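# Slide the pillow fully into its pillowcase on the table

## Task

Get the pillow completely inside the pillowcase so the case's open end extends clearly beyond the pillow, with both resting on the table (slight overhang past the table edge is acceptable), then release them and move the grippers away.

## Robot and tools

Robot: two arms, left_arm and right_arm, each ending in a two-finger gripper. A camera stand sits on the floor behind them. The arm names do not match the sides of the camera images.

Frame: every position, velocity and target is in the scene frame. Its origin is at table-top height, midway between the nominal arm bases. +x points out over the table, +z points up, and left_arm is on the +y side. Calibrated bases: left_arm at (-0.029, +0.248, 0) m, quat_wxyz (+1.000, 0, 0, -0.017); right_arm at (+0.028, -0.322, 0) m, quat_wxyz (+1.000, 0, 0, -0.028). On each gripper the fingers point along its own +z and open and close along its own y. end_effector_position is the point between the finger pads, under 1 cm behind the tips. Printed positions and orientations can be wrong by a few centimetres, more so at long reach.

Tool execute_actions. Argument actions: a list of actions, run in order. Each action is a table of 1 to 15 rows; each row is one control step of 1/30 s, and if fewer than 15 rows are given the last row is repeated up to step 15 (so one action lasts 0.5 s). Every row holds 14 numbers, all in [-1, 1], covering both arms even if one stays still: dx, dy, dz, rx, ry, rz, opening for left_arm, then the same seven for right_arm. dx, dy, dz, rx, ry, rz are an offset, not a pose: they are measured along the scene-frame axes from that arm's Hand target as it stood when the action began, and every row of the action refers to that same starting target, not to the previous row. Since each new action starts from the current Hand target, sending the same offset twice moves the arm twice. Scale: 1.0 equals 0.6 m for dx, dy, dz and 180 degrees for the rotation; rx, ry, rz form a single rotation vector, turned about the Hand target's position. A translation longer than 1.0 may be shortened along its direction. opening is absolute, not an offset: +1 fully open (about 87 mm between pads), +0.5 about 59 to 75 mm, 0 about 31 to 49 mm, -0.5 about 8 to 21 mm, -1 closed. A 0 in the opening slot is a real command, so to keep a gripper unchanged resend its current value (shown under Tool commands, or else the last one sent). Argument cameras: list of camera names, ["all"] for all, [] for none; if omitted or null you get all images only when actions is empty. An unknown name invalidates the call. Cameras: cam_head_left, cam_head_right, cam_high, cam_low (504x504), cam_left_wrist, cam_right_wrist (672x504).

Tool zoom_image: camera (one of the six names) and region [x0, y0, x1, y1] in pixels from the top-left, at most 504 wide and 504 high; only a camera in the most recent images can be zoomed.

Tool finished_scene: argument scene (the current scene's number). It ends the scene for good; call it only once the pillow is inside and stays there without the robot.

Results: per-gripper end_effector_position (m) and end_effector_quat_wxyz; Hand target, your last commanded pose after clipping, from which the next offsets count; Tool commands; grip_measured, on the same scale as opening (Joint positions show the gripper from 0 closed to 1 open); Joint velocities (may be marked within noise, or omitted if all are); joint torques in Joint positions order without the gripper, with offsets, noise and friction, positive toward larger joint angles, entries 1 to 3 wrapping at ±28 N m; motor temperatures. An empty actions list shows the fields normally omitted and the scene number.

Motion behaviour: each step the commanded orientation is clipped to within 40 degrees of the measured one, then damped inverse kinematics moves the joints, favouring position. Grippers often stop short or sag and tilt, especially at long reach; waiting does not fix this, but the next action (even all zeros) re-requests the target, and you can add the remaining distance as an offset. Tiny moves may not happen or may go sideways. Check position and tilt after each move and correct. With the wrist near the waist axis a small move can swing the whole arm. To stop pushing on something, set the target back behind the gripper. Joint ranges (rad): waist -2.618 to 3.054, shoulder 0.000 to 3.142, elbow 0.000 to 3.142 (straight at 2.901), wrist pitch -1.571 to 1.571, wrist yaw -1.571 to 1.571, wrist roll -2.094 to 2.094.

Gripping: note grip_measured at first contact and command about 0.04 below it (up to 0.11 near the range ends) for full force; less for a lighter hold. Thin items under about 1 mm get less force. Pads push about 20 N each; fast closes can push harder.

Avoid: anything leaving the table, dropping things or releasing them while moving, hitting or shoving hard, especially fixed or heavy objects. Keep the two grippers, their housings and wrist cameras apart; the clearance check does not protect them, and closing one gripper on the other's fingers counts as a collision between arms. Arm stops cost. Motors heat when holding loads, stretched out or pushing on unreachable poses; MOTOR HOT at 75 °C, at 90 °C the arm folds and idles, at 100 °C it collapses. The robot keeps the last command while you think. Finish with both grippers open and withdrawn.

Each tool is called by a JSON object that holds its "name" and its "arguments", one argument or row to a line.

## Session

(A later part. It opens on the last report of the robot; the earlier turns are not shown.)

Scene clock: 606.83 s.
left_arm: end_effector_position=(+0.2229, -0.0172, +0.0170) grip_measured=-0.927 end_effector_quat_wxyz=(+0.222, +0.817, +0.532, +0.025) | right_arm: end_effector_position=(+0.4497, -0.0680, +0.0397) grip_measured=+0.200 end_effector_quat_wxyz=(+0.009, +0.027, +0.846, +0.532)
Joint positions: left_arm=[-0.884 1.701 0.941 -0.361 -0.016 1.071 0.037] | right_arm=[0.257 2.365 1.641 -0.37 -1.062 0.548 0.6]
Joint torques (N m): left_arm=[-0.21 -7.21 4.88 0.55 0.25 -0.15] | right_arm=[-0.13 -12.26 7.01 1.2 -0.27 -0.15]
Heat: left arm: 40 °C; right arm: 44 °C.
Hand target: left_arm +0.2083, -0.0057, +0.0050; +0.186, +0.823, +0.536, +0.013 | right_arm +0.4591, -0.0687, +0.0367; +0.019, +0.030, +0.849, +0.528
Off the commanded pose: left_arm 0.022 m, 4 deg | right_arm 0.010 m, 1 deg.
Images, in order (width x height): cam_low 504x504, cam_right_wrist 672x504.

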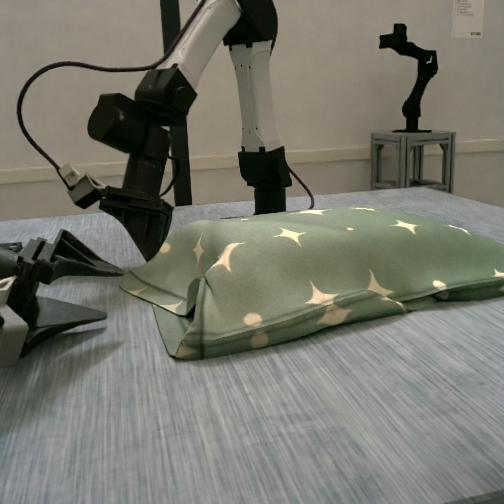

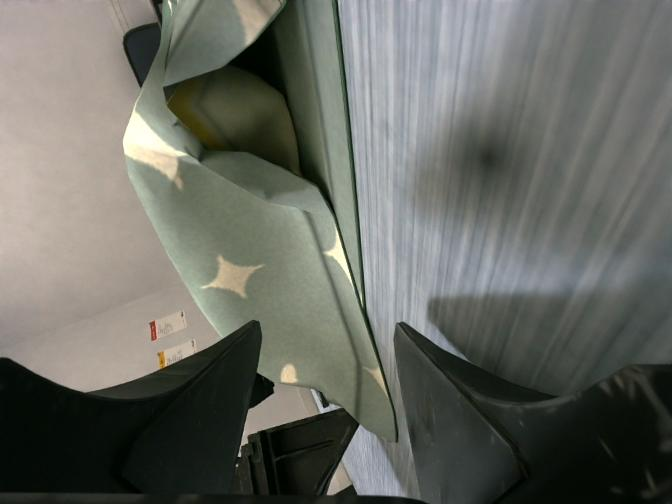

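{"name": "execute_actions", "arguments": {
  "actions": [
    [[0,0,0,0,0,0,-1,0.02,0.04,-0.01,0,0,0,0.2]],
    [[0,0,0,0,0,0,-1,0.0,0.04,-0.005,0,0,0,0.2]]
  ],
  "cameras": ["cam_right_wrist", "cam_low"]
}}

Scene clock: 615.43 s.
left_arm: end_effector_position=(+0.2229, -0.0172, +0.0170) grip_measured=-0.927 end_effector_quat_wxyz=(+0.222, +0.817, +0.532, +0.025) | right_arm: end_effector_position=(+0.4624, -0.0215, +0.0326) grip_measured=+0.200 end_effector_quat_wxyz=(+0.011, +0.026, +0.847, +0.532)
Joint positions: left_arm=[-0.884 1.701 0.941 -0.361 -0.016 1.071 0.037] | right_arm=[0.346 2.441 1.73 -0.253 -1.014 0.696 0.6]
Joint torques (N m): left_arm=[-0.16 -7.17 4.86 0.57 0.24 -0.15] | right_arm=[0.14 -12.31 7.31 1.33 -0.22 -0.22]
Heat: left arm: 40 °C; right arm: 45 °C.
Hand target: left_arm +0.2083, -0.0057, +0.0050; +0.186, +0.823, +0.536, +0.013 | right_arm +0.4710, -0.0207, +0.0277; +0.019, +0.030, +0.849, +0.528
Off the commanded pose: left_arm 0.022 m, 4 deg | right_arm 0.010 m, 1 deg.
Images, in order (width x height): cam_low 504x504, cam_right_wrist 672x504.

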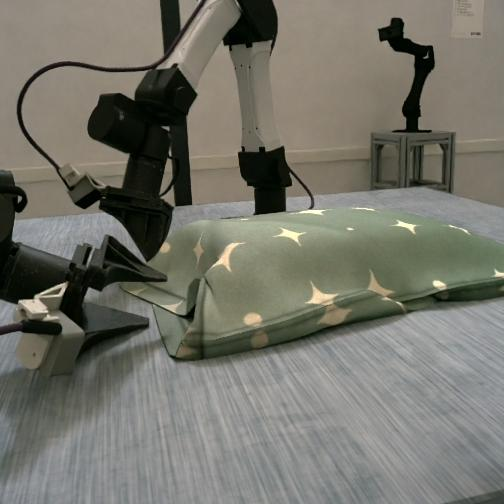

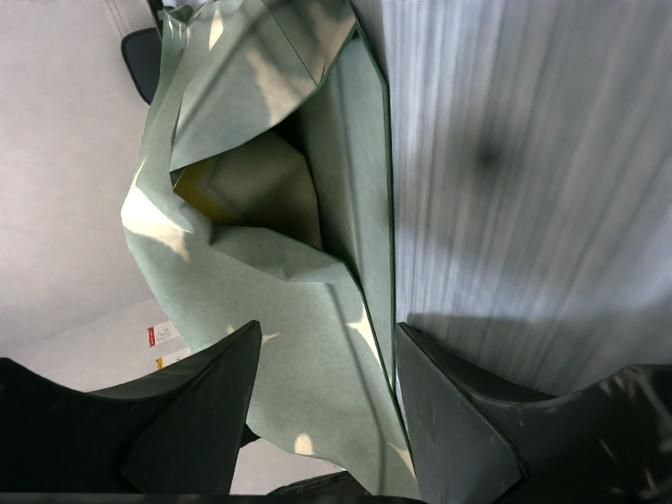

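{"name": "execute_actions", "arguments": {
  "actions": [
    [[0,0,0,0,0,0,-1,0.01,0.03,0.003,0,0,0,0.0]],
    [[0,0,0,0,0,0,-1,0.01,0.025,-0.0,0,0,0,0.0]]
  ],
  "cameras": ["cam_right_wrist", "cam_low"]
}}

Scene clock: 624.33 s.
left_arm: end_effector_position=(+0.2229, -0.0172, +0.0170) grip_measured=-0.927 end_effector_quat_wxyz=(+0.222, +0.817, +0.532, +0.025) | right_arm: end_effector_position=(+0.4777, +0.0093, +0.0354) grip_measured=+0.000 end_effector_quat_wxyz=(+0.016, +0.026, +0.846, +0.533)
Joint positions: left_arm=[-0.884 1.701 0.941 -0.361 -0.016 1.071 0.037] | right_arm=[0.395 2.511 1.861 -0.238 -0.98 0.775 0.5]
Joint torques (N m): left_arm=[-0.13 -7.17 4.86 0.56 0.23 -0.14] | right_arm=[0.73 -12.83 7.61 1.35 -0.14 -0.23]
Heat: left arm: 40 °C; right arm: 45 °C.
Hand target: left_arm +0.2083, -0.0057, +0.0050; +0.186, +0.823, +0.536, +0.013 | right_arm +0.4830, +0.0124, +0.0295; +0.019, +0.030, +0.849, +0.528
Off the commanded pose: left_arm 0.022 m, 4 deg | right_arm 0.009 m, 1 deg.
Images, in order (width x height): cam_low 504x504, cam_right_wrist 672x504.

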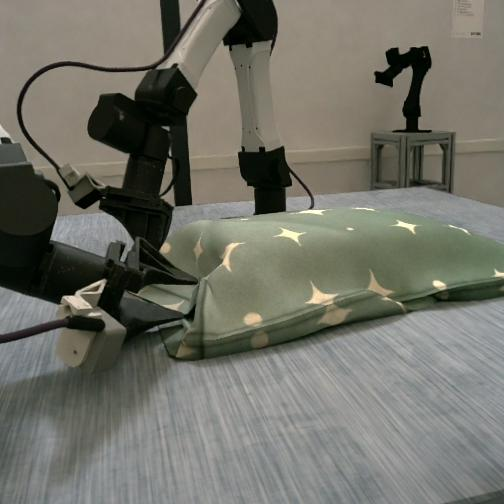

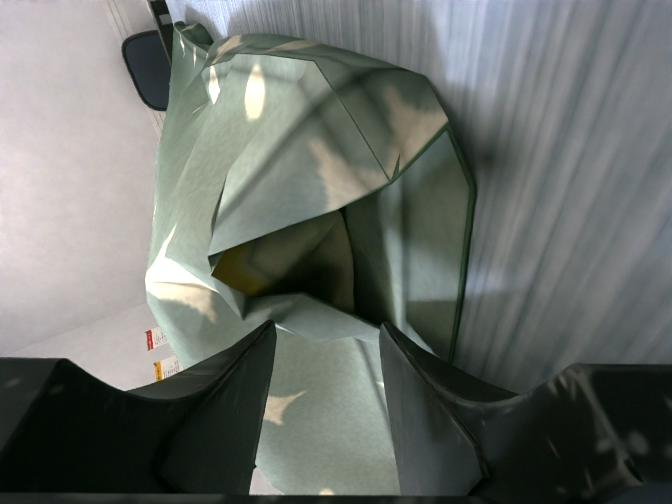

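{"name": "execute_actions", "arguments": {
  "actions": [
    [[0,0,0,0,0,0,-1,0.012,0.022,0.0,0,0,0,0.0]],
    [[0,0,0,0,0,0,-1,0,0,0,0,0,0,-0.5]],
    [[0,0,0,0,0,0,-1,0,0,0,0,0,0,-1]],
    [[0,0,0,0,0,0,-1,0,0,0,0,0,0,-1]]
  ],
  "cameras": ["cam_right_wrist"]
}}

Scene clock: 634.30 s.
left_arm: end_effector_position=(+0.2229, -0.0172, +0.0170) grip_measured=-0.927 end_effector_quat_wxyz=(+0.222, +0.817, +0.532, +0.025) | right_arm: end_effector_position=(+0.4871, +0.0216, +0.0361) grip_measured=-0.999 end_effector_quat_wxyz=(+0.020, +0.025, +0.845, +0.534)
Joint positions: left_arm=[-0.884 1.701 0.941 -0.361 -0.016 1.071 0.037] | right_arm=[0.412 2.556 1.944 -0.246 -0.968 0.801 0]
Joint torques (N m): left_arm=[-0.1 -7.2 4.81 0.54 0.25 -0.15] | right_arm=[0.73 -13.2 7.68 1.31 -0.17 -0.2]
Heat: left arm: 40 °C; right arm: 47 °C.
Hand target: left_arm +0.2083, -0.0057, +0.0050; +0.186, +0.823, +0.536, +0.013 | right_arm +0.4903, +0.0255, +0.0295; +0.019, +0.030, +0.849, +0.528
Off the commanded pose: left_arm 0.022 m, 4 deg | right_arm 0.008 m, 1 deg.

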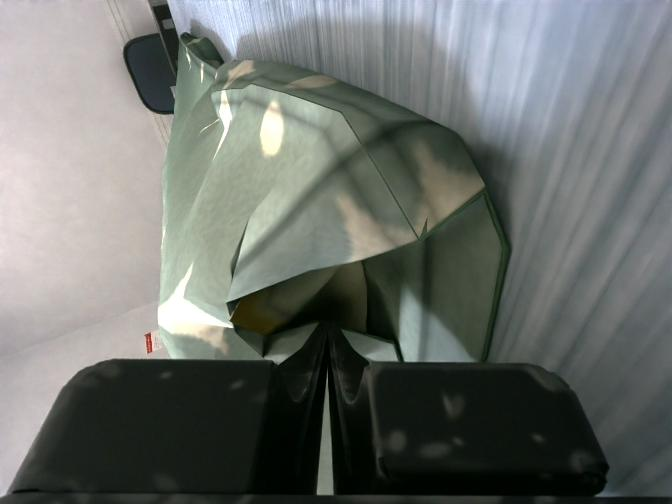

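{"name": "execute_actions", "arguments": {
  "actions": [
    [[0,0,0,0,0,0,-1,0.0,-0.05,0.0,0,0,0,-0.5]],
    [[0,0,0,0,0,0,-1,0.05,0,-0.01,0,0,0,0.1]],
    [[0,0,0,0,0,0,-1,0.02,0.02,0,0,0,0,0.2]]
  ],
  "cameras": ["cam_right_wrist", "cam_low"]
}}

Scene clock: 654.17 s.
left_arm: end_effector_position=(+0.2229, -0.0172, +0.0170) grip_measured=-0.927 end_effector_quat_wxyz=(+0.222, +0.817, +0.532, +0.025) | right_arm: end_effector_position=(+0.5344, +0.0040, +0.0334) grip_measured=+0.200 end_effector_quat_wxyz=(+0.028, +0.032, +0.846, +0.531)
Joint positions: left_arm=[-0.884 1.701 0.941 -0.361 -0.016 1.071 0.037] | right_arm=[0.355 2.756 2.34 -0.487 -0.985 0.742 0.6]
Joint torques (N m): left_arm=[-0.05 -7.24 4.88 0.57 0.23 -0.16] | right_arm=[0.77 -13.81 7.64 1.19 -0.39 -0.38]
Heat: left arm: 40 °C; right arm: 48 °C.
Hand target: left_arm +0.2083, -0.0057, +0.0050; +0.186, +0.823, +0.536, +0.013 | right_arm +0.5323, +0.0074, +0.0235; +0.019, +0.030, +0.849, +0.528
Off the commanded pose: left_arm 0.022 m, 4 deg | right_arm 0.011 m, 1 deg.
Images, in order (width x height): cam_low 504x504, cam_right_wrist 672x504.

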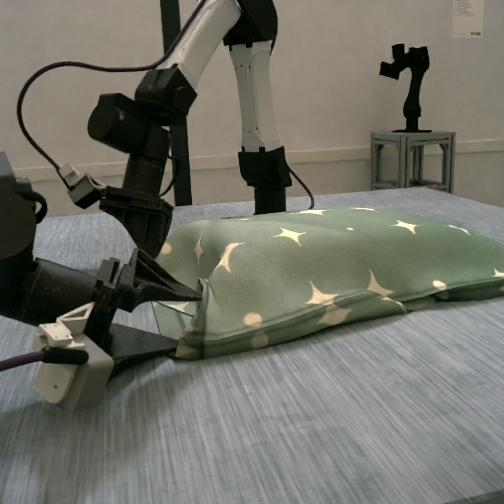

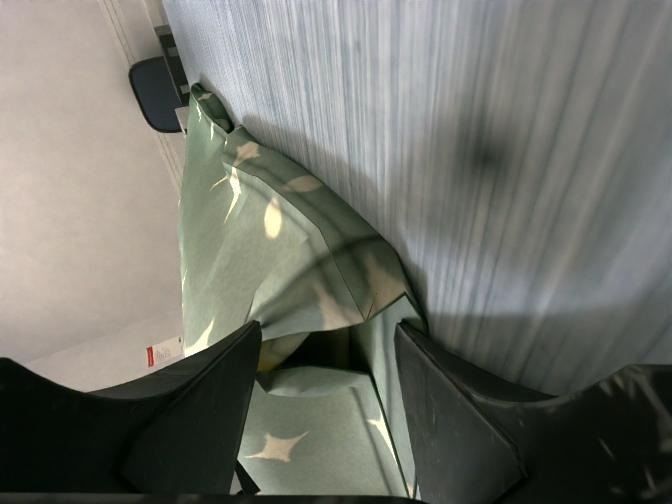

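{"name": "execute_actions", "arguments": {
  "actions": [
    [[0,0,0,0,0,0,-1,0.0,0.03,0.0,0,0,0,0.2]],
    [[0,0,0,0,0,0,-1,0,0,0,0,0,0,-0.4]],
    [[0,0,0,0,0,0,-1,0,0,0,0,0,0,-1]],
    [[0,0,0,0,0,0,-1,0,0,0,0,0,0,-1]]
  ],
  "cameras": ["cam_right_wrist"]
}}

Scene clock: 668.77 s.
left_arm: end_effector_position=(+0.2229, -0.0172, +0.0170) grip_measured=-0.927 end_effector_quat_wxyz=(+0.222, +0.817, +0.532, +0.025) | right_arm: end_effector_position=(+0.5296, +0.0232, +0.0308) grip_measured=-0.947 end_effector_quat_wxyz=(+0.019, +0.026, +0.845, +0.534)
Joint positions: left_arm=[-0.884 1.701 0.941 -0.361 -0.016 1.071 0.037] | right_arm=[0.388 2.793 2.395 -0.488 -0.983 0.77 0.027]
Joint torques (N m): left_arm=[-0.17 -7.27 4.81 0.56 0.23 -0.15] | right_arm=[0.51 -14.39 8.06 1.26 -0.19 -0.23]
Heat: left arm: 40 °C; right arm: 48 °C.
Hand target: left_arm +0.2083, -0.0057, +0.0050; +0.186, +0.823, +0.536, +0.013 | right_arm +0.5323, +0.0255, +0.0234; +0.019, +0.030, +0.849, +0.528
Off the commanded pose: left_arm 0.022 m, 4 deg | right_arm 0.008 m, 1 deg.

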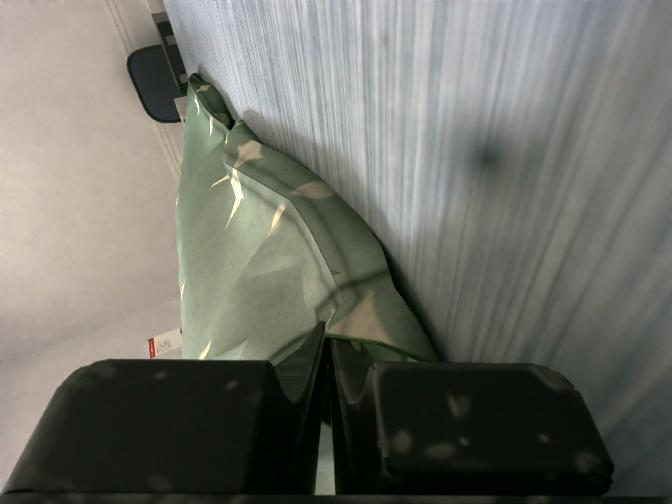

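{"name": "execute_actions", "arguments": {
  "actions": [
    [[0,0,0,0,0,0,-1,0,-0.01,0.03,0,0,0,-1]],
    [[0,0,0,0,0,0,-1,0.01,-0.045,0.015,0,0,0,-1]],
    [[0,0,0,0,0,0,-1,0.01,-0.045,0,0,0,0,-1]],
    [[0,0,0,0,0,0,-1,0.01,-0.04,-0.01,0,0,0,-1]]
  ],
  "cameras": ["cam_right_wrist", "cam_low", "cam_high"]
}}

Scene clock: 676.73 s.
left_arm: end_effector_position=(+0.2229, -0.0172, +0.0170) grip_measured=-0.927 end_effector_quat_wxyz=(+0.222, +0.817, +0.532, +0.025) | right_arm: end_effector_position=(+0.5465, -0.0549, +0.0479) grip_measured=-0.947 end_effector_quat_wxyz=(+0.019, +0.035, +0.850, +0.525)
Joint positions: left_arm=[-0.884 1.701 0.941 -0.361 -0.016 1.071 0.037] | right_arm=[0.248 2.837 2.594 -0.841 -1.038 0.557 0.027]
Joint torques (N m): left_arm=[-0.23 -7.24 4.88 0.58 0.21 -0.12] | right_arm=[-0.66 -14.43 7.94 1.04 -0.58 -0.37]
Heat: left arm: 40 °C; right arm: 50 °C.
Hand target: left_arm +0.2083, -0.0057, +0.0050; +0.186, +0.823, +0.536, +0.013 | right_arm +0.5502, -0.0584, +0.0445; +0.019, +0.030, +0.849, +0.528
Off the commanded pose: left_arm 0.022 m, 4 deg | right_arm 0.006 m, 1 deg.
Images, in order (width x height): cam_high 504x504, cam_low 504x504, cam_right_wrist 672x504.

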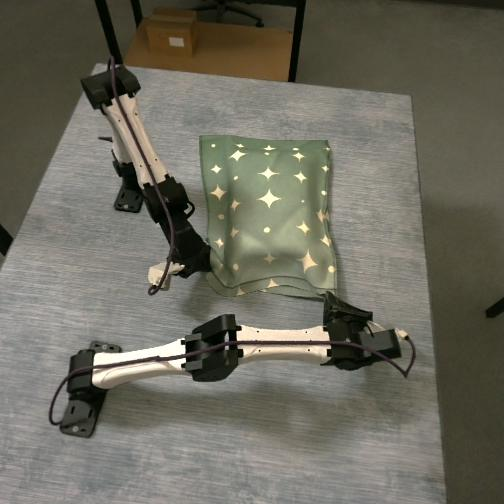

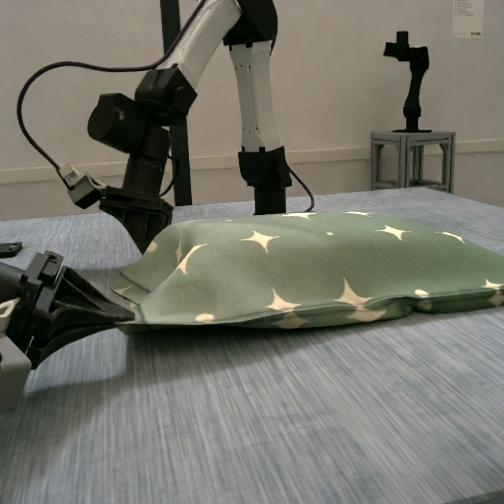

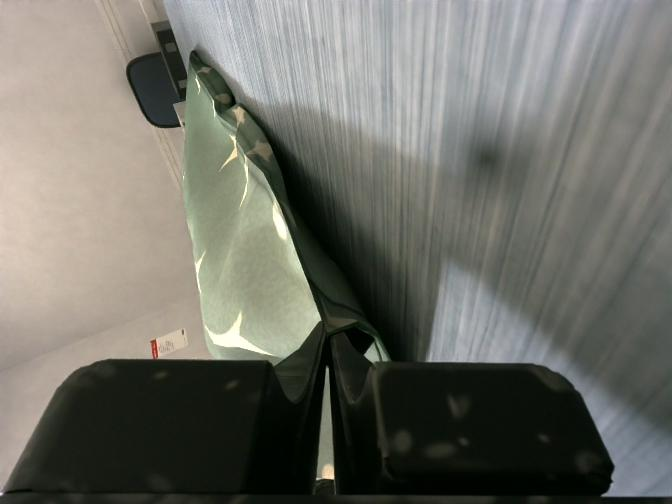

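{"name": "execute_actions", "arguments": {
  "actions": [
    [[0,0,0,0,0,0,-1,0.005,0.0,-0.03,0,0,0,-1]],
    [[0,0,0,0,0,0,-1,0.0,0.01,-0.01,0,0,0,-0.7]],
    [[0,0,0,0,0,0,-1,0,-0.04,0.005,0,0,0,-0.4]],
    [[0,0,0,0,0,0,-1,0.0,-0.05,0.04,0,0,0,-0.2]],
    [[0,0,0,0,0,0,-1,-0.05,-0.02,0.05,0,0,0,0]]
  ],
  "cameras": ["cam_right_wrist", "cam_low", "cam_high"]
}}

Scene clock: 687.20 s.
left_arm: end_effector_position=(+0.2229, -0.0172, +0.0170) grip_measured=-0.927 end_effector_quat_wxyz=(+0.222, +0.817, +0.532, +0.025) | right_arm: end_effector_position=(+0.5206, -0.1157, +0.0530) grip_measured=+0.000 end_effector_quat_wxyz=(-0.013, +0.039, +0.855, +0.518)
Joint positions: left_arm=[-0.884 1.701 0.941 -0.361 -0.016 1.071 0.037] | right_arm=[0.146 2.77 2.51 -1.102 -1.077 0.307 0.5]
Joint torques (N m): left_arm=[-0.17 -7.24 4.82 0.55 0.23 -0.15] | right_arm=[-0.38 -21.63 4.27 0.78 -0.68 -0.4]
Motor temperatures (°C): left_arm=[24 40 34 29 23 23 27] | right_arm=[23 52 42 32 24 23 28]
Heat: left arm: 40 °C; right arm: 52 °C.
Hand target: left_arm +0.2083, -0.0057, +0.0050; +0.186, +0.823, +0.536, +0.013 | right_arm +0.5232, -0.1184, +0.0774; +0.019, +0.030, +0.849, +0.528
Off the commanded pose: left_arm 0.022 m, 4 deg | right_arm 0.025 m, 4 deg.
Images, in order (width x height): cam_high 504x504, cam_low 504x504, cam_right_wrist 672x504.

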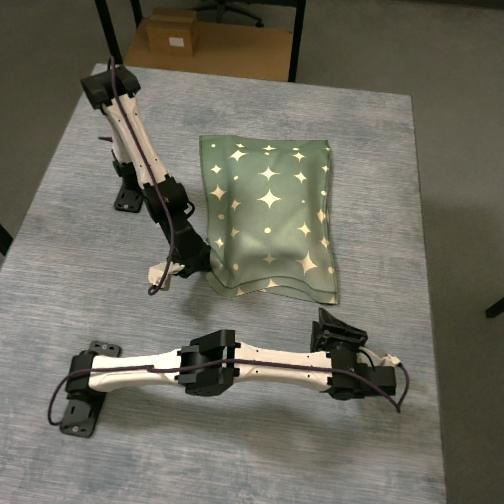

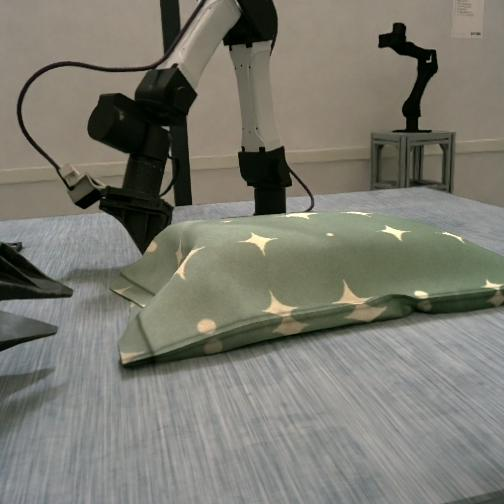

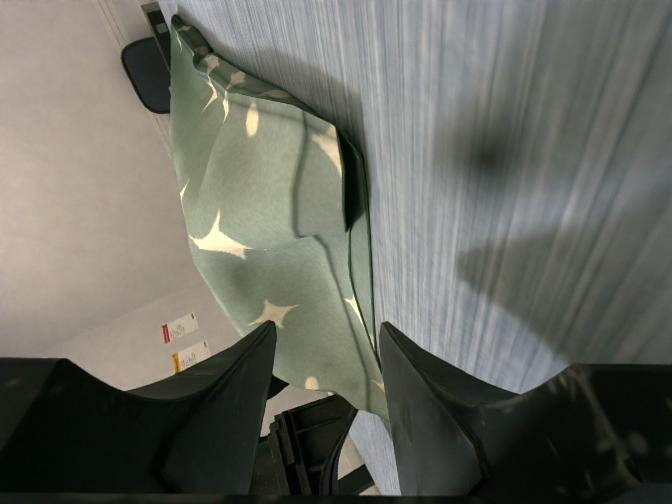

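{"name": "zoom_image", "arguments": {
  "camera": "cam_high",
  "region": [180, 210, 360, 330]
}}

{"name": "zoom_image", "arguments": {
  "camera": "cam_right_wrist",
  "region": [170, 100, 470, 430]
}}

Scaled by 2.800 from the camera's image (finer frame: 720x720).

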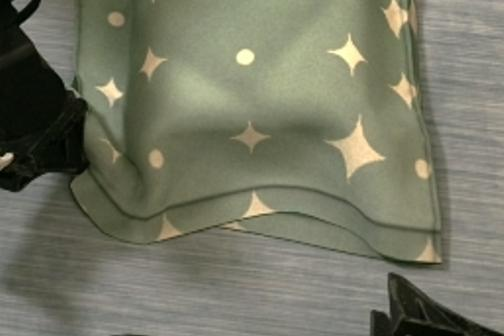

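Scaled by 1.527 from the camera's image (finer frame: 960x720).

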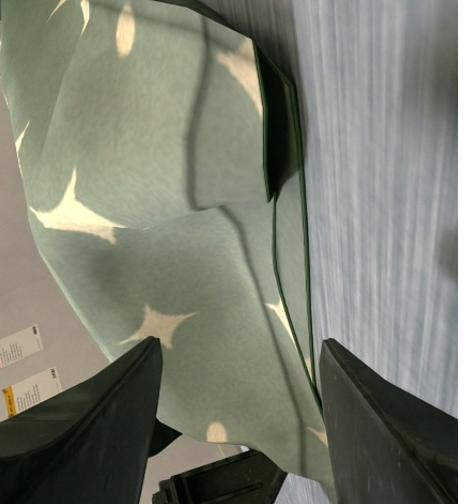

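{"name": "execute_actions", "arguments": {
  "actions": [
    [[0,0,0.005,0,0,0,-0.6,0,-0.03,0.03,0,0,0,0]],
    [[0,0,0.01,0,0,0,0.2,-0.03,-0.05,0.05,0,0,0,0]],
    [[0,0,0.04,0,0,0,0.4,-0.05,-0.05,0.04,0,0,0,0]],
    [[0,0,0.07,0,0,0,0.4,-0.08,-0.05,0,0,0,0,0]],
    [[-0.02,0.04,0.1,0,0,0.1,0.4,-0.08,-0.03,0,0,0,0,0]],
    [[-0.02,0.1,0.06,0,0,0.1,0.2,0,0,0,0,0,0,0]],
    [[-0.02,0.1,0.03,0,0,0.1,0.0,0,0,0,0,0,0,0]]
  ],
  "cameras": ["cam_high", "cam_head_left", "cam_low", "cam_right_wrist"]
}}

{"name": "zoom_image", "arguments": {
  "camera": "cam_high",
  "region": [180, 210, 360, 330]
}}

{"name": "zoom_image", "arguments": {
  "camera": "cam_low",
  "region": [90, 190, 330, 380]
}}

Scene clock: 728.47 s.
left_arm: end_effector_position=(+0.1681, +0.1383, +0.1844) grip_measured=+0.000 end_effector_quat_wxyz=(+0.145, +0.500, +0.849, +0.094) | right_arm: end_effector_position=(+0.3815, -0.2434, +0.1417) grip_measured=+0.000 end_effector_quat_wxyz=(+0.001, +0.042, +0.846, +0.532)
Joint positions: left_arm=[-0.726 1.311 1.306 -1.319 -0.248 0.336 0.5] | right_arm=[-0.155 2.178 1.763 -1.472 -1.097 -0.307 0.5]
Joint torques (N m): left_arm=[0.72 -5.08 8.88 0.74 -0.12 -0.16] | right_arm=[-0.1 -15.62 3.67 -0.15 -0.5 -0.4]
Motor temperatures (°C): left_arm=[24 40 35 28 23 23 26] | right_arm=[23 70 39 31 24 23 28]
Heat: left arm: 40 °C; right arm: 70 °C.
Hand target: left_arm +0.1723, +0.1384, +0.1939; +0.160, +0.490, +0.851, +0.097 | right_arm +0.3792, -0.2445, +0.1495; +0.019, +0.030, +0.849, +0.528
Off the commanded pose: left_arm 0.010 m, 2 deg | right_arm 0.008 m, 2 deg.
Images, in order (width x height): cam_head_left 504x504, cam_high 504x504, cam_low 504x504, cam_right_wrist 672x504.

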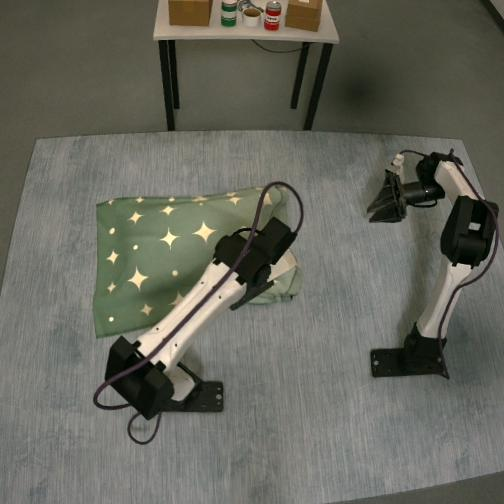

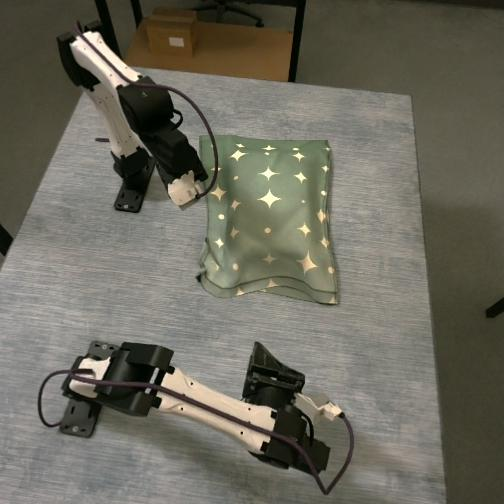

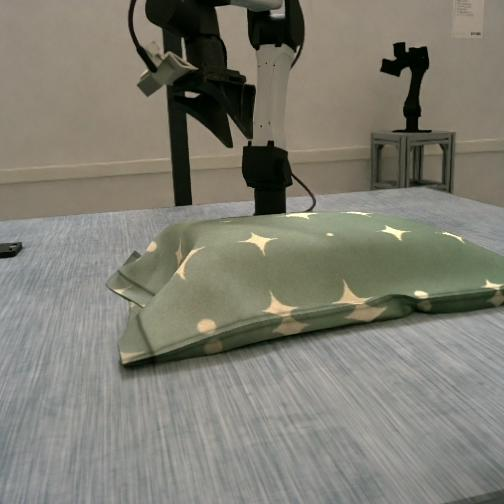

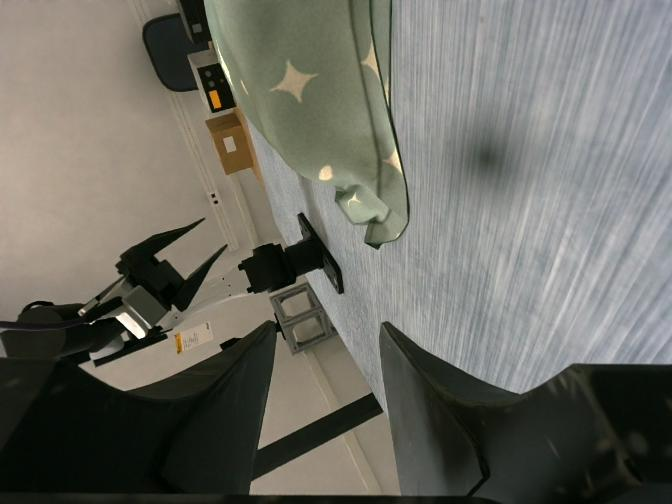

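Scaled by 2.800 from the camera's image (finer frame: 720x720).

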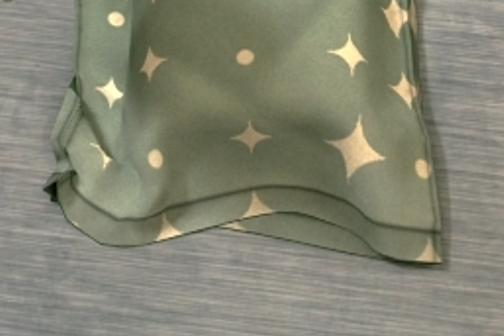

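Scaled by 2.100 from the camera's image (finer frame: 720x720).

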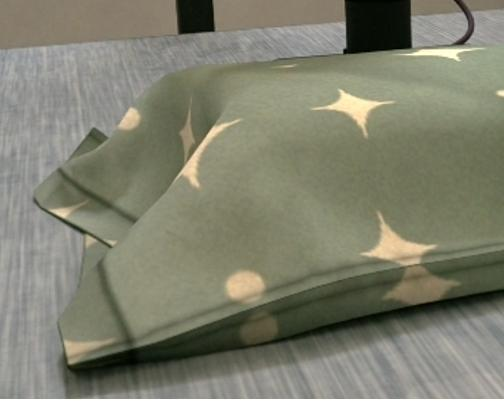

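{"name": "execute_actions", "arguments": {
  "actions": [
    [[0.02,-0.09,-0.03,0,0,0,0.3,-0.04,-0.02,0.04,0,0,0,0]],
    [[0.02,-0.1,-0.05,0,0,0,0.5,-0.05,-0.02,0.04,0,0,0,0]],
    [[0.01,-0.05,-0.05,0,0,0,0.5,-0.05,-0.02,0.02,0,0,0,0]],
    [[0.01,-0.02,-0.05,0,0,0,0.5,-0.05,-0.02,0.0,0,0,0,0]]
  ],
  "cameras": ["cam_left_wrist", "cam_high"]
}}

Scene clock: 746.03 s.
left_arm: end_effector_position=(+0.2079, -0.0155, +0.0894) grip_measured=+0.500 end_effector_quat_wxyz=(+0.157, +0.492, +0.852, +0.092) | right_arm: end_effector_position=(+0.2714, -0.2905, +0.2097) grip_measured=+0.000 end_effector_quat_wxyz=(+0.107, +0.096, +0.863, +0.485)
Joint positions: left_arm=[-0.964 1.848 1.471 -0.992 -0.307 0.081 0.75] | right_arm=[-0.428 1.616 1.363 -1.574 -1.018 -0.404 0.5]
Joint torques (N m): left_arm=[-0.46 -9.01 5.97 0.88 -0.19 -0.14] | right_arm=[-0.54 -8.7 3.86 -0.23 -0.34 -0.41]
Motor temperatures (°C): left_arm=[24 38 37 28 23 23 26] | right_arm=[23 63 39 31 24 23 28]
Heat: left arm: 38 °C; right arm: 63 °C.
Hand target: left_arm +0.2082, -0.0177, +0.0860; +0.160, +0.490, +0.851, +0.096 | right_arm +0.2652, -0.2925, +0.2095; +0.019, +0.030, +0.849, +0.528
Off the commanded pose: left_arm 0.004 m, 1 deg | right_arm 0.006 m, 14 deg.
joint sent to its limit (right arm) — joint 4 (wrist pitch), lower limit. The joint targets are off in orientation, not in position.
Images, in order (width x height): cam_high 504x504, cam_left_wrist 672x504.

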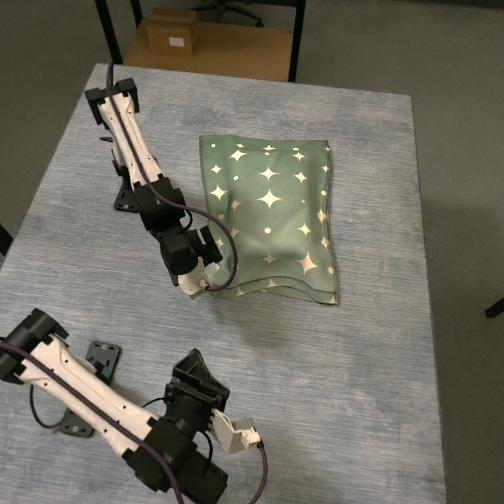

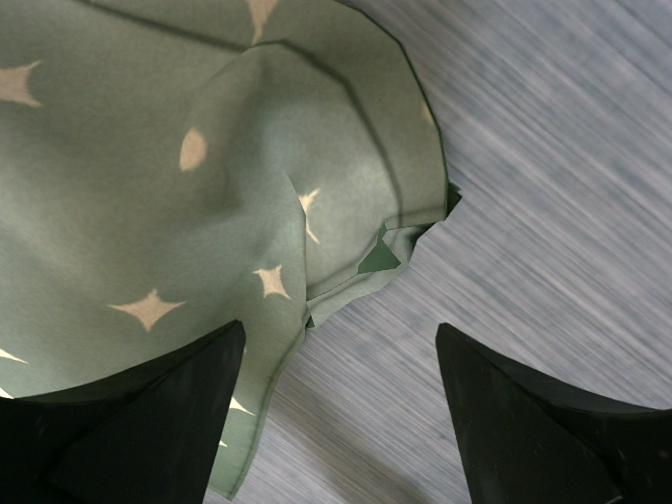

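{"name": "execute_actions", "arguments": {
  "actions": [
    [[-0.02,-0.025,-0.04,0,0,0,0.5,0,0,0,0,0,0,0]],
    [[-0.015,-0.02,-0.04,0,0,0,0.5,0,0,0,0,0,0,0]]
  ],
  "cameras": ["cam_left_wrist"]
}}

Scene clock: 762.40 s.
left_arm: end_effector_position=(+0.1858, -0.0435, +0.0408) grip_measured=+0.500 end_effector_quat_wxyz=(+0.155, +0.494, +0.850, +0.093) | right_arm: end_effector_position=(+0.2713, -0.2906, +0.2095) grip_measured=+0.000 end_effector_quat_wxyz=(+0.107, +0.096, +0.863, +0.484)
Joint positions: left_arm=[-1.055 1.946 1.407 -0.862 -0.323 -0.009 0.75] | right_arm=[-0.428 1.616 1.363 -1.574 -1.017 -0.405 0.5]
Joint torques (N m): left_arm=[-0.02 -9.59 5.78 0.79 -0.14 -0.13] | right_arm=[-0.54 -8.92 3.79 -0.19 -0.34 -0.4]
Motor temperatures (°C): left_arm=[24 39 37 29 23 23 26] | right_arm=[23 57 38 30 24 23 27]
Heat: left arm: 39 °C; right arm: 57 °C.
Hand target: left_arm +0.1873, -0.0446, +0.0379; +0.160, +0.490, +0.851, +0.096 | right_arm +0.2652, -0.2925, +0.2095; +0.019, +0.030, +0.849, +0.528
Off the commanded pose: left_arm 0.003 m, 1 deg | right_arm 0.006 m, 14 deg.
joint sent to its limit (right arm) — joint 4 (wrist pitch), lower limit. The joint targets are off in orientation, not in position.

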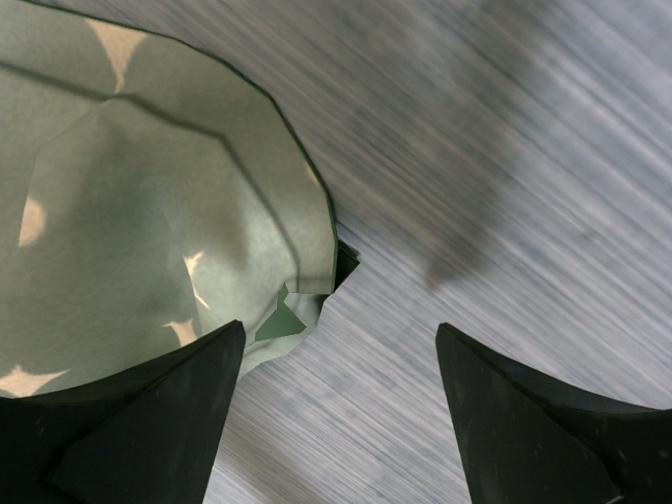

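{"name": "execute_actions", "arguments": {
  "actions": [
    [[0.008,-0.006,-0.05,0,0,0,0.5,0,0,0,0,0,0,0]],
    [[0,0,-0.012,0,0,0,0.4,0,0,0,0,0,0,0]]
  ],
  "cameras": ["cam_left_wrist"]
}}

{"name": "execute_actions", "arguments": {
  "actions": [
    [[0,0,0,0,0,0,-0.2,0,0,0,0,0,0,0]],
    [[0,0,0,0,0,0,-0.6,0,0,0,0,0,0,0]],
    [[0,0,0,0,0,0,-1,0,0,0,0,0,0,0]],
    [[0,0,0,0,0,0,-1,0,0,0,0,0,0,0]]
  ],
  "cameras": ["cam_left_wrist"]
}}

Scene clock: 771.17 s.
left_arm: end_effector_position=(+0.1887, -0.0502, +0.0226) grip_measured=+0.400 end_effector_quat_wxyz=(+0.163, +0.494, +0.850, +0.087) | right_arm: end_effector_position=(+0.2713, -0.2906, +0.2095) grip_measured=+0.000 end_effector_quat_wxyz=(+0.107, +0.096, +0.863, +0.484)
Joint positions: left_arm=[-1.056 1.977 1.375 -0.779 -0.322 -0.007 0.7] | right_arm=[-0.428 1.616 1.363 -1.574 -1.017 -0.405 0.5]
Joint torques (N m): left_arm=[0.64 -6.63 3.33 1.37 -0.19 -0.11] | right_arm=[-0.57 -8.94 3.79 -0.18 -0.34 -0.4]
Heat: left arm: 40 °C; right arm: 54 °C.
Hand target: left_arm +0.1922, -0.0483, +0.0009; +0.160, +0.490, +0.851, +0.096 | right_arm +0.2652, -0.2925, +0.2095; +0.019, +0.030, +0.849, +0.528
Off the commanded pose: left_arm 0.022 m, 1 deg | right_arm 0.006 m, 14 deg.
joint sent to its limit (right arm) — joint 4 (wrist pitch), lower limit. The joint targets are off in orientation, not in position.

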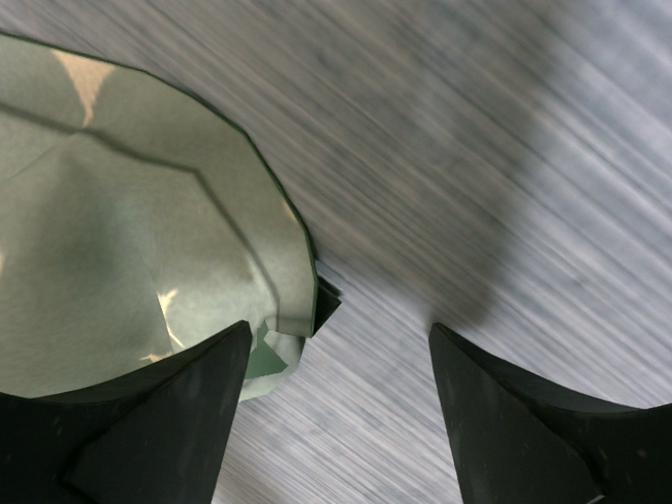

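Scene clock: 773.37 s.
left_arm: end_effector_position=(+0.1911, -0.0540, +0.0130) grip_measured=-0.999 end_effector_quat_wxyz=(+0.169, +0.492, +0.849, +0.086) | right_arm: end_effector_position=(+0.2713, -0.2906, +0.2095) grip_measured=+0.000 end_effector_quat_wxyz=(+0.107, +0.096, +0.863, +0.484)
Joint positions: left_arm=[-1.057 1.997 1.362 -0.735 -0.326 -0.007 0] | right_arm=[-0.428 1.616 1.363 -1.574 -1.017 -0.405 0.5]
Joint torques (N m): left_arm=[0.8 -8.35 4.56 0.89 -0.16 -0.09] | right_arm=[-0.5 -8.91 3.82 -0.19 -0.33 -0.4]
Heat: left arm: 40 °C; right arm: 54 °C.
Hand target: left_arm +0.1920, -0.0483, +0.0008; +0.160, +0.491, +0.851, +0.097 | right_arm +0.2652, -0.2925, +0.2095; +0.019, +0.030, +0.849, +0.528
Off the commanded pose: left_arm 0.014 m, 2 deg | right_arm 0.006 m, 14 deg.
joint sent to its limit (right arm) — joint 4 (wrist pitch), lower limit. The joint targets are off in orientation, not in position.

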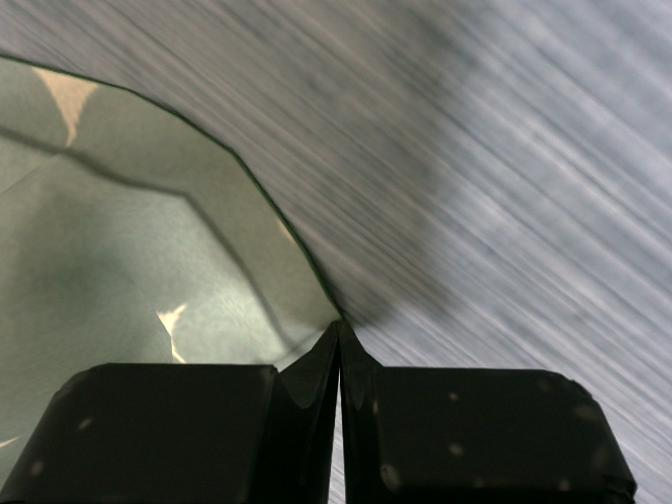

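{"name": "execute_actions", "arguments": {
  "actions": [
    [[0,0,0.02,0,0,0,0.3,0,0,0,0,0,0,0]],
    [[0,0,0.02,0,0,0,0.4,0,0,0,0,0,0,0]]
  ],
  "cameras": ["cam_left_wrist","cam_low","cam_high"]
}}

Scene clock: 804.03 s.
left_arm: end_effector_position=(+0.2014, -0.0444, +0.0247) grip_measured=+0.400 end_effector_quat_wxyz=(+0.174, +0.488, +0.848, +0.112) | right_arm: end_effector_position=(+0.2713, -0.2906, +0.2095) grip_measured=+0.000 end_effector_quat_wxyz=(+0.107, +0.096, +0.863, +0.484)
Joint positions: left_arm=[-1.043 1.988 1.386 -0.781 -0.374 0.003 0.7] | right_arm=[-0.428 1.616 1.363 -1.574 -1.017 -0.405 0.5]
Joint torques (N m): left_arm=[-0.4 -10.93 7.02 0.4 0.24 -0.2] | right_arm=[-0.54 -8.91 3.81 -0.18 -0.34 -0.4]
Motor temperatures (°C): left_arm=[24 42 36 28 23 23 25] | right_arm=[23 48 38 30 24 23 27]
Heat: left arm: 42 °C; right arm: 48 °C.
Hand target: left_arm +0.1921, -0.0482, +0.0247; +0.160, +0.490, +0.851, +0.096 | right_arm +0.2652, -0.2925, +0.2095; +0.019, +0.030, +0.849, +0.528
Off the commanded pose: left_arm 0.010 m, 2 deg | right_arm 0.006 m, 14 deg.
joint sent to its limit (right arm) — joint 4 (wrist pitch), lower limit. The joint targets are off in orientation, not in position.
Images, in order (width x height): cam_high 504x504, cam_low 504x504, cam_left_wrist 672x504.

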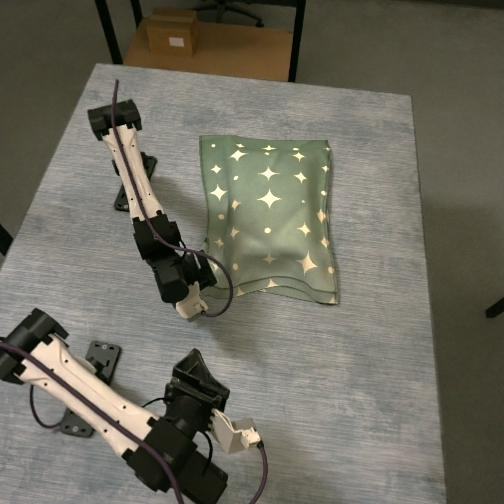

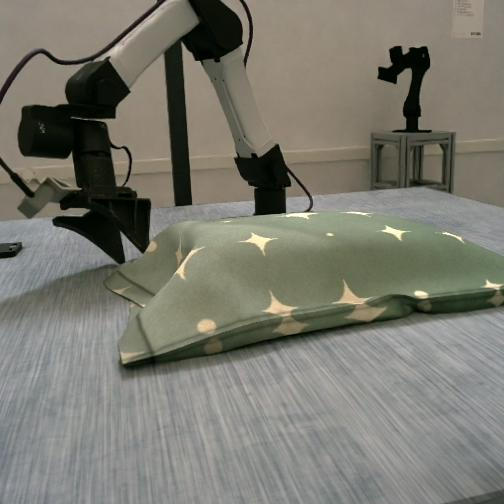

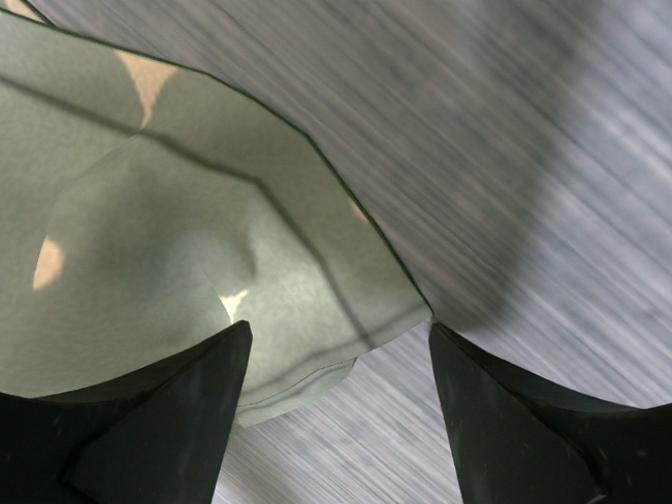

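{"name": "execute_actions", "arguments": {
  "actions": [
    [[0.018,0,-0.03,0,0,0,0.4,0,0,0,0,0,0,0]],
    [[0.002,0,-0.022,0,0,0,0.4,0,0,0,0,0,0,0]],
    [[0,0,0,0,0,0,-0.2,0,0,0,0,0,0,0]],
    [[0,0,0,0,0,0,-0.6,0,0,0,0,0,0,0]],
    [[0,0,0,0,0,0,-1,0,0,0,0,0,0,0]]
  ],
  "cameras": ["cam_left_wrist"]
}}

Scene clock: 833.83 s.
left_arm: end_effector_position=(+0.2091, -0.0508, +0.0141) grip_measured=-0.903 end_effector_quat_wxyz=(+0.181, +0.491, +0.846, +0.102) | right_arm: end_effector_position=(+0.2713, -0.2906, +0.2095) grip_measured=+0.000 end_effector_quat_wxyz=(+0.107, +0.096, +0.863, +0.484)
Joint positions: left_arm=[-1.03 2.014 1.38 -0.72 -0.361 0.027 0.048] | right_arm=[-0.428 1.616 1.363 -1.574 -1.017 -0.405 0.5]
Joint torques (N m): left_arm=[0.8 -7.21 4.14 1.04 0.19 -0.16] | right_arm=[-0.54 -8.91 3.79 -0.18 -0.34 -0.4]
Heat: left arm: 44 °C; right arm: 45 °C.
Hand target: left_arm +0.2041, -0.0484, -0.0064; +0.160, +0.491, +0.851, +0.096 | right_arm +0.2652, -0.2925, +0.2095; +0.019, +0.030, +0.849, +0.528
Off the commanded pose: left_arm 0.021 m, 3 deg | right_arm 0.006 m, 14 deg.
joint sent to its limit (right arm) — joint 4 (wrist pitch), lower limit. The joint targets are off in orientation, not in position.

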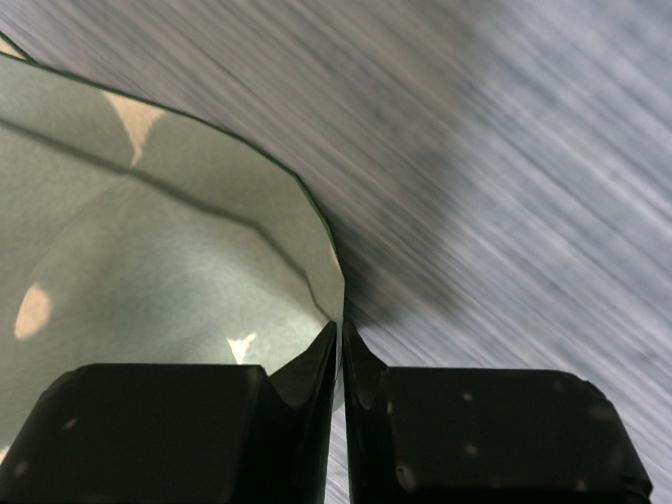

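{"name": "execute_actions", "arguments": {
  "actions": [
    [[0,-0.03,0.01,0,0,0,-1,0,0,0,0,0,0,0]],
    [[-0.005,-0.03,0,0,0,0,-1,0,0,0,0,0,0,0]],
    [[-0.005,-0.02,0,0,0,0,-1,0,0,0,0,0,0,0]]
  ],
  "cameras": ["cam_left_wrist","cam_low"]
}}

Scene clock: 844.13 s.
left_arm: end_effector_position=(+0.2067, -0.0766, +0.0136) grip_measured=-0.938 end_effector_quat_wxyz=(+0.164, +0.494, +0.844, +0.130) | right_arm: end_effector_position=(+0.2713, -0.2906, +0.2095) grip_measured=+0.000 end_effector_quat_wxyz=(+0.107, +0.096, +0.863, +0.484)
Joint positions: left_arm=[-1.077 2.152 1.585 -0.865 -0.399 -0.024 0.031] | right_arm=[-0.428 1.616 1.363 -1.574 -1.017 -0.405 0.5]
Joint torques (N m): left_arm=[-0.98 -8.76 7.57 1.04 0.44 -0.28] | right_arm=[-0.53 -8.91 3.81 -0.18 -0.34 -0.4]
Heat: left arm: 43 °C; right arm: 45 °C.
Hand target: left_arm +0.1980, -0.0962, -0.0005; +0.160, +0.491, +0.851, +0.096 | right_arm +0.2652, -0.2925, +0.2095; +0.019, +0.030, +0.849, +0.528
Off the commanded pose: left_arm 0.026 m, 4 deg | right_arm 0.006 m, 14 deg.
joint sent to its limit (right arm) — joint 4 (wrist pitch), lower limit. The joint targets are off in orientation, not in position.
Images, in order (width x height): cam_low 504x504, cam_left_wrist 672x504.

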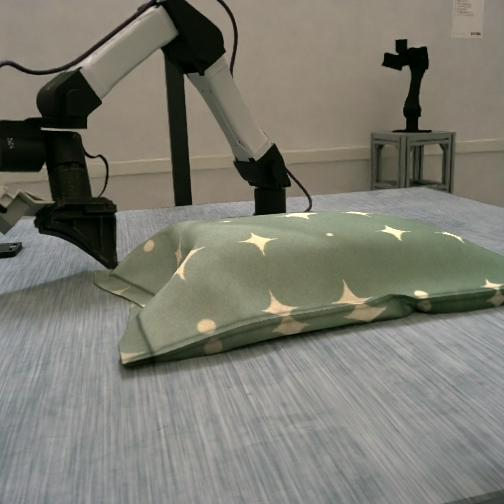

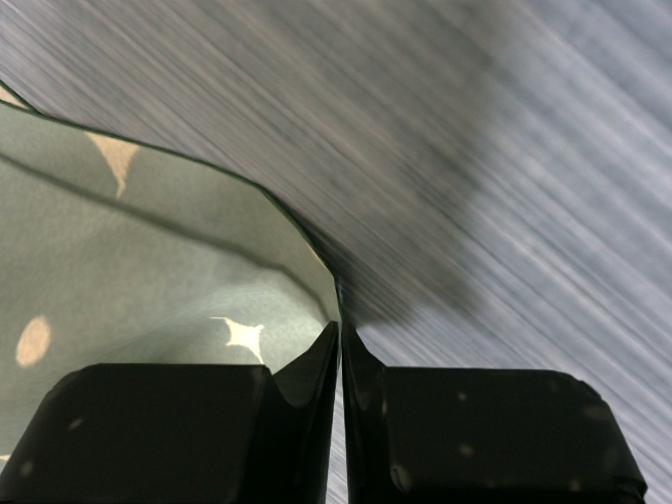

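{"name": "execute_actions", "arguments": {
  "actions": [
    [[-0.01,-0.03,0,0,0,0,-1,0,0,0,0,0,0,0]],
    [[-0.01,-0.02,0,0,0,0,-1,0,0,0,0,0,0,0]]
  ],
  "cameras": ["cam_left_wrist","cam_low"]
}}

Scene clock: 849.03 s.
left_arm: end_effector_position=(+0.1971, -0.1047, +0.0139) grip_measured=-0.938 end_effector_quat_wxyz=(+0.164, +0.494, +0.843, +0.134) | right_arm: end_effector_position=(+0.2713, -0.2906, +0.2095) grip_measured=+0.000 end_effector_quat_wxyz=(+0.107, +0.096, +0.863, +0.484)
Joint positions: left_arm=[-1.128 2.244 1.736 -0.95 -0.412 -0.078 0.031] | right_arm=[-0.428 1.616 1.363 -1.574 -1.017 -0.405 0.5]
Joint torques (N m): left_arm=[-1.17 -9.74 7.92 1 0.43 -0.34] | right_arm=[-0.51 -8.88 3.77 -0.19 -0.34 -0.4]
Heat: left arm: 43 °C; right arm: 45 °C.
Hand target: left_arm +0.1861, -0.1262, -0.0004; +0.160, +0.490, +0.851, +0.096 | right_arm +0.2652, -0.2925, +0.2095; +0.019, +0.030, +0.849, +0.528
Off the commanded pose: left_arm 0.028 m, 4 deg | right_arm 0.006 m, 14 deg.
joint sent to its limit (right arm) — joint 4 (wrist pitch), lower limit. The joint targets are off in orientation, not in position.
Images, in order (width x height): cam_low 504x504, cam_left_wrist 672x504.

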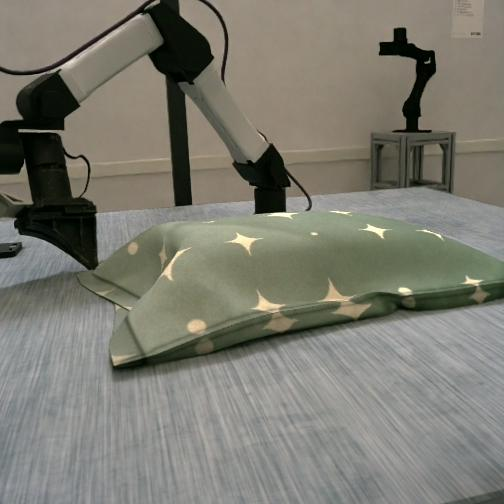

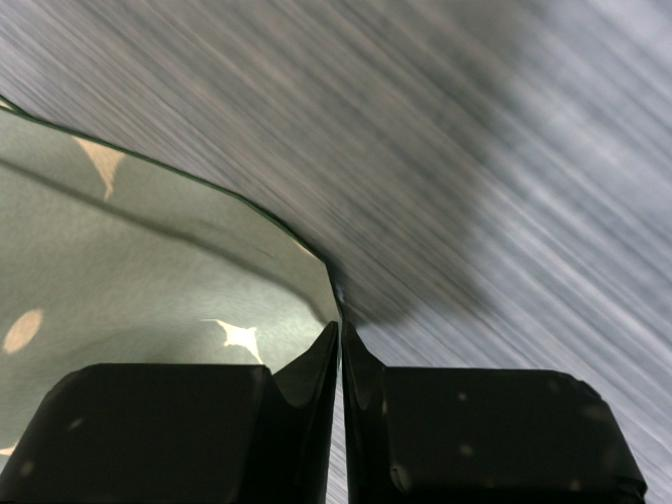

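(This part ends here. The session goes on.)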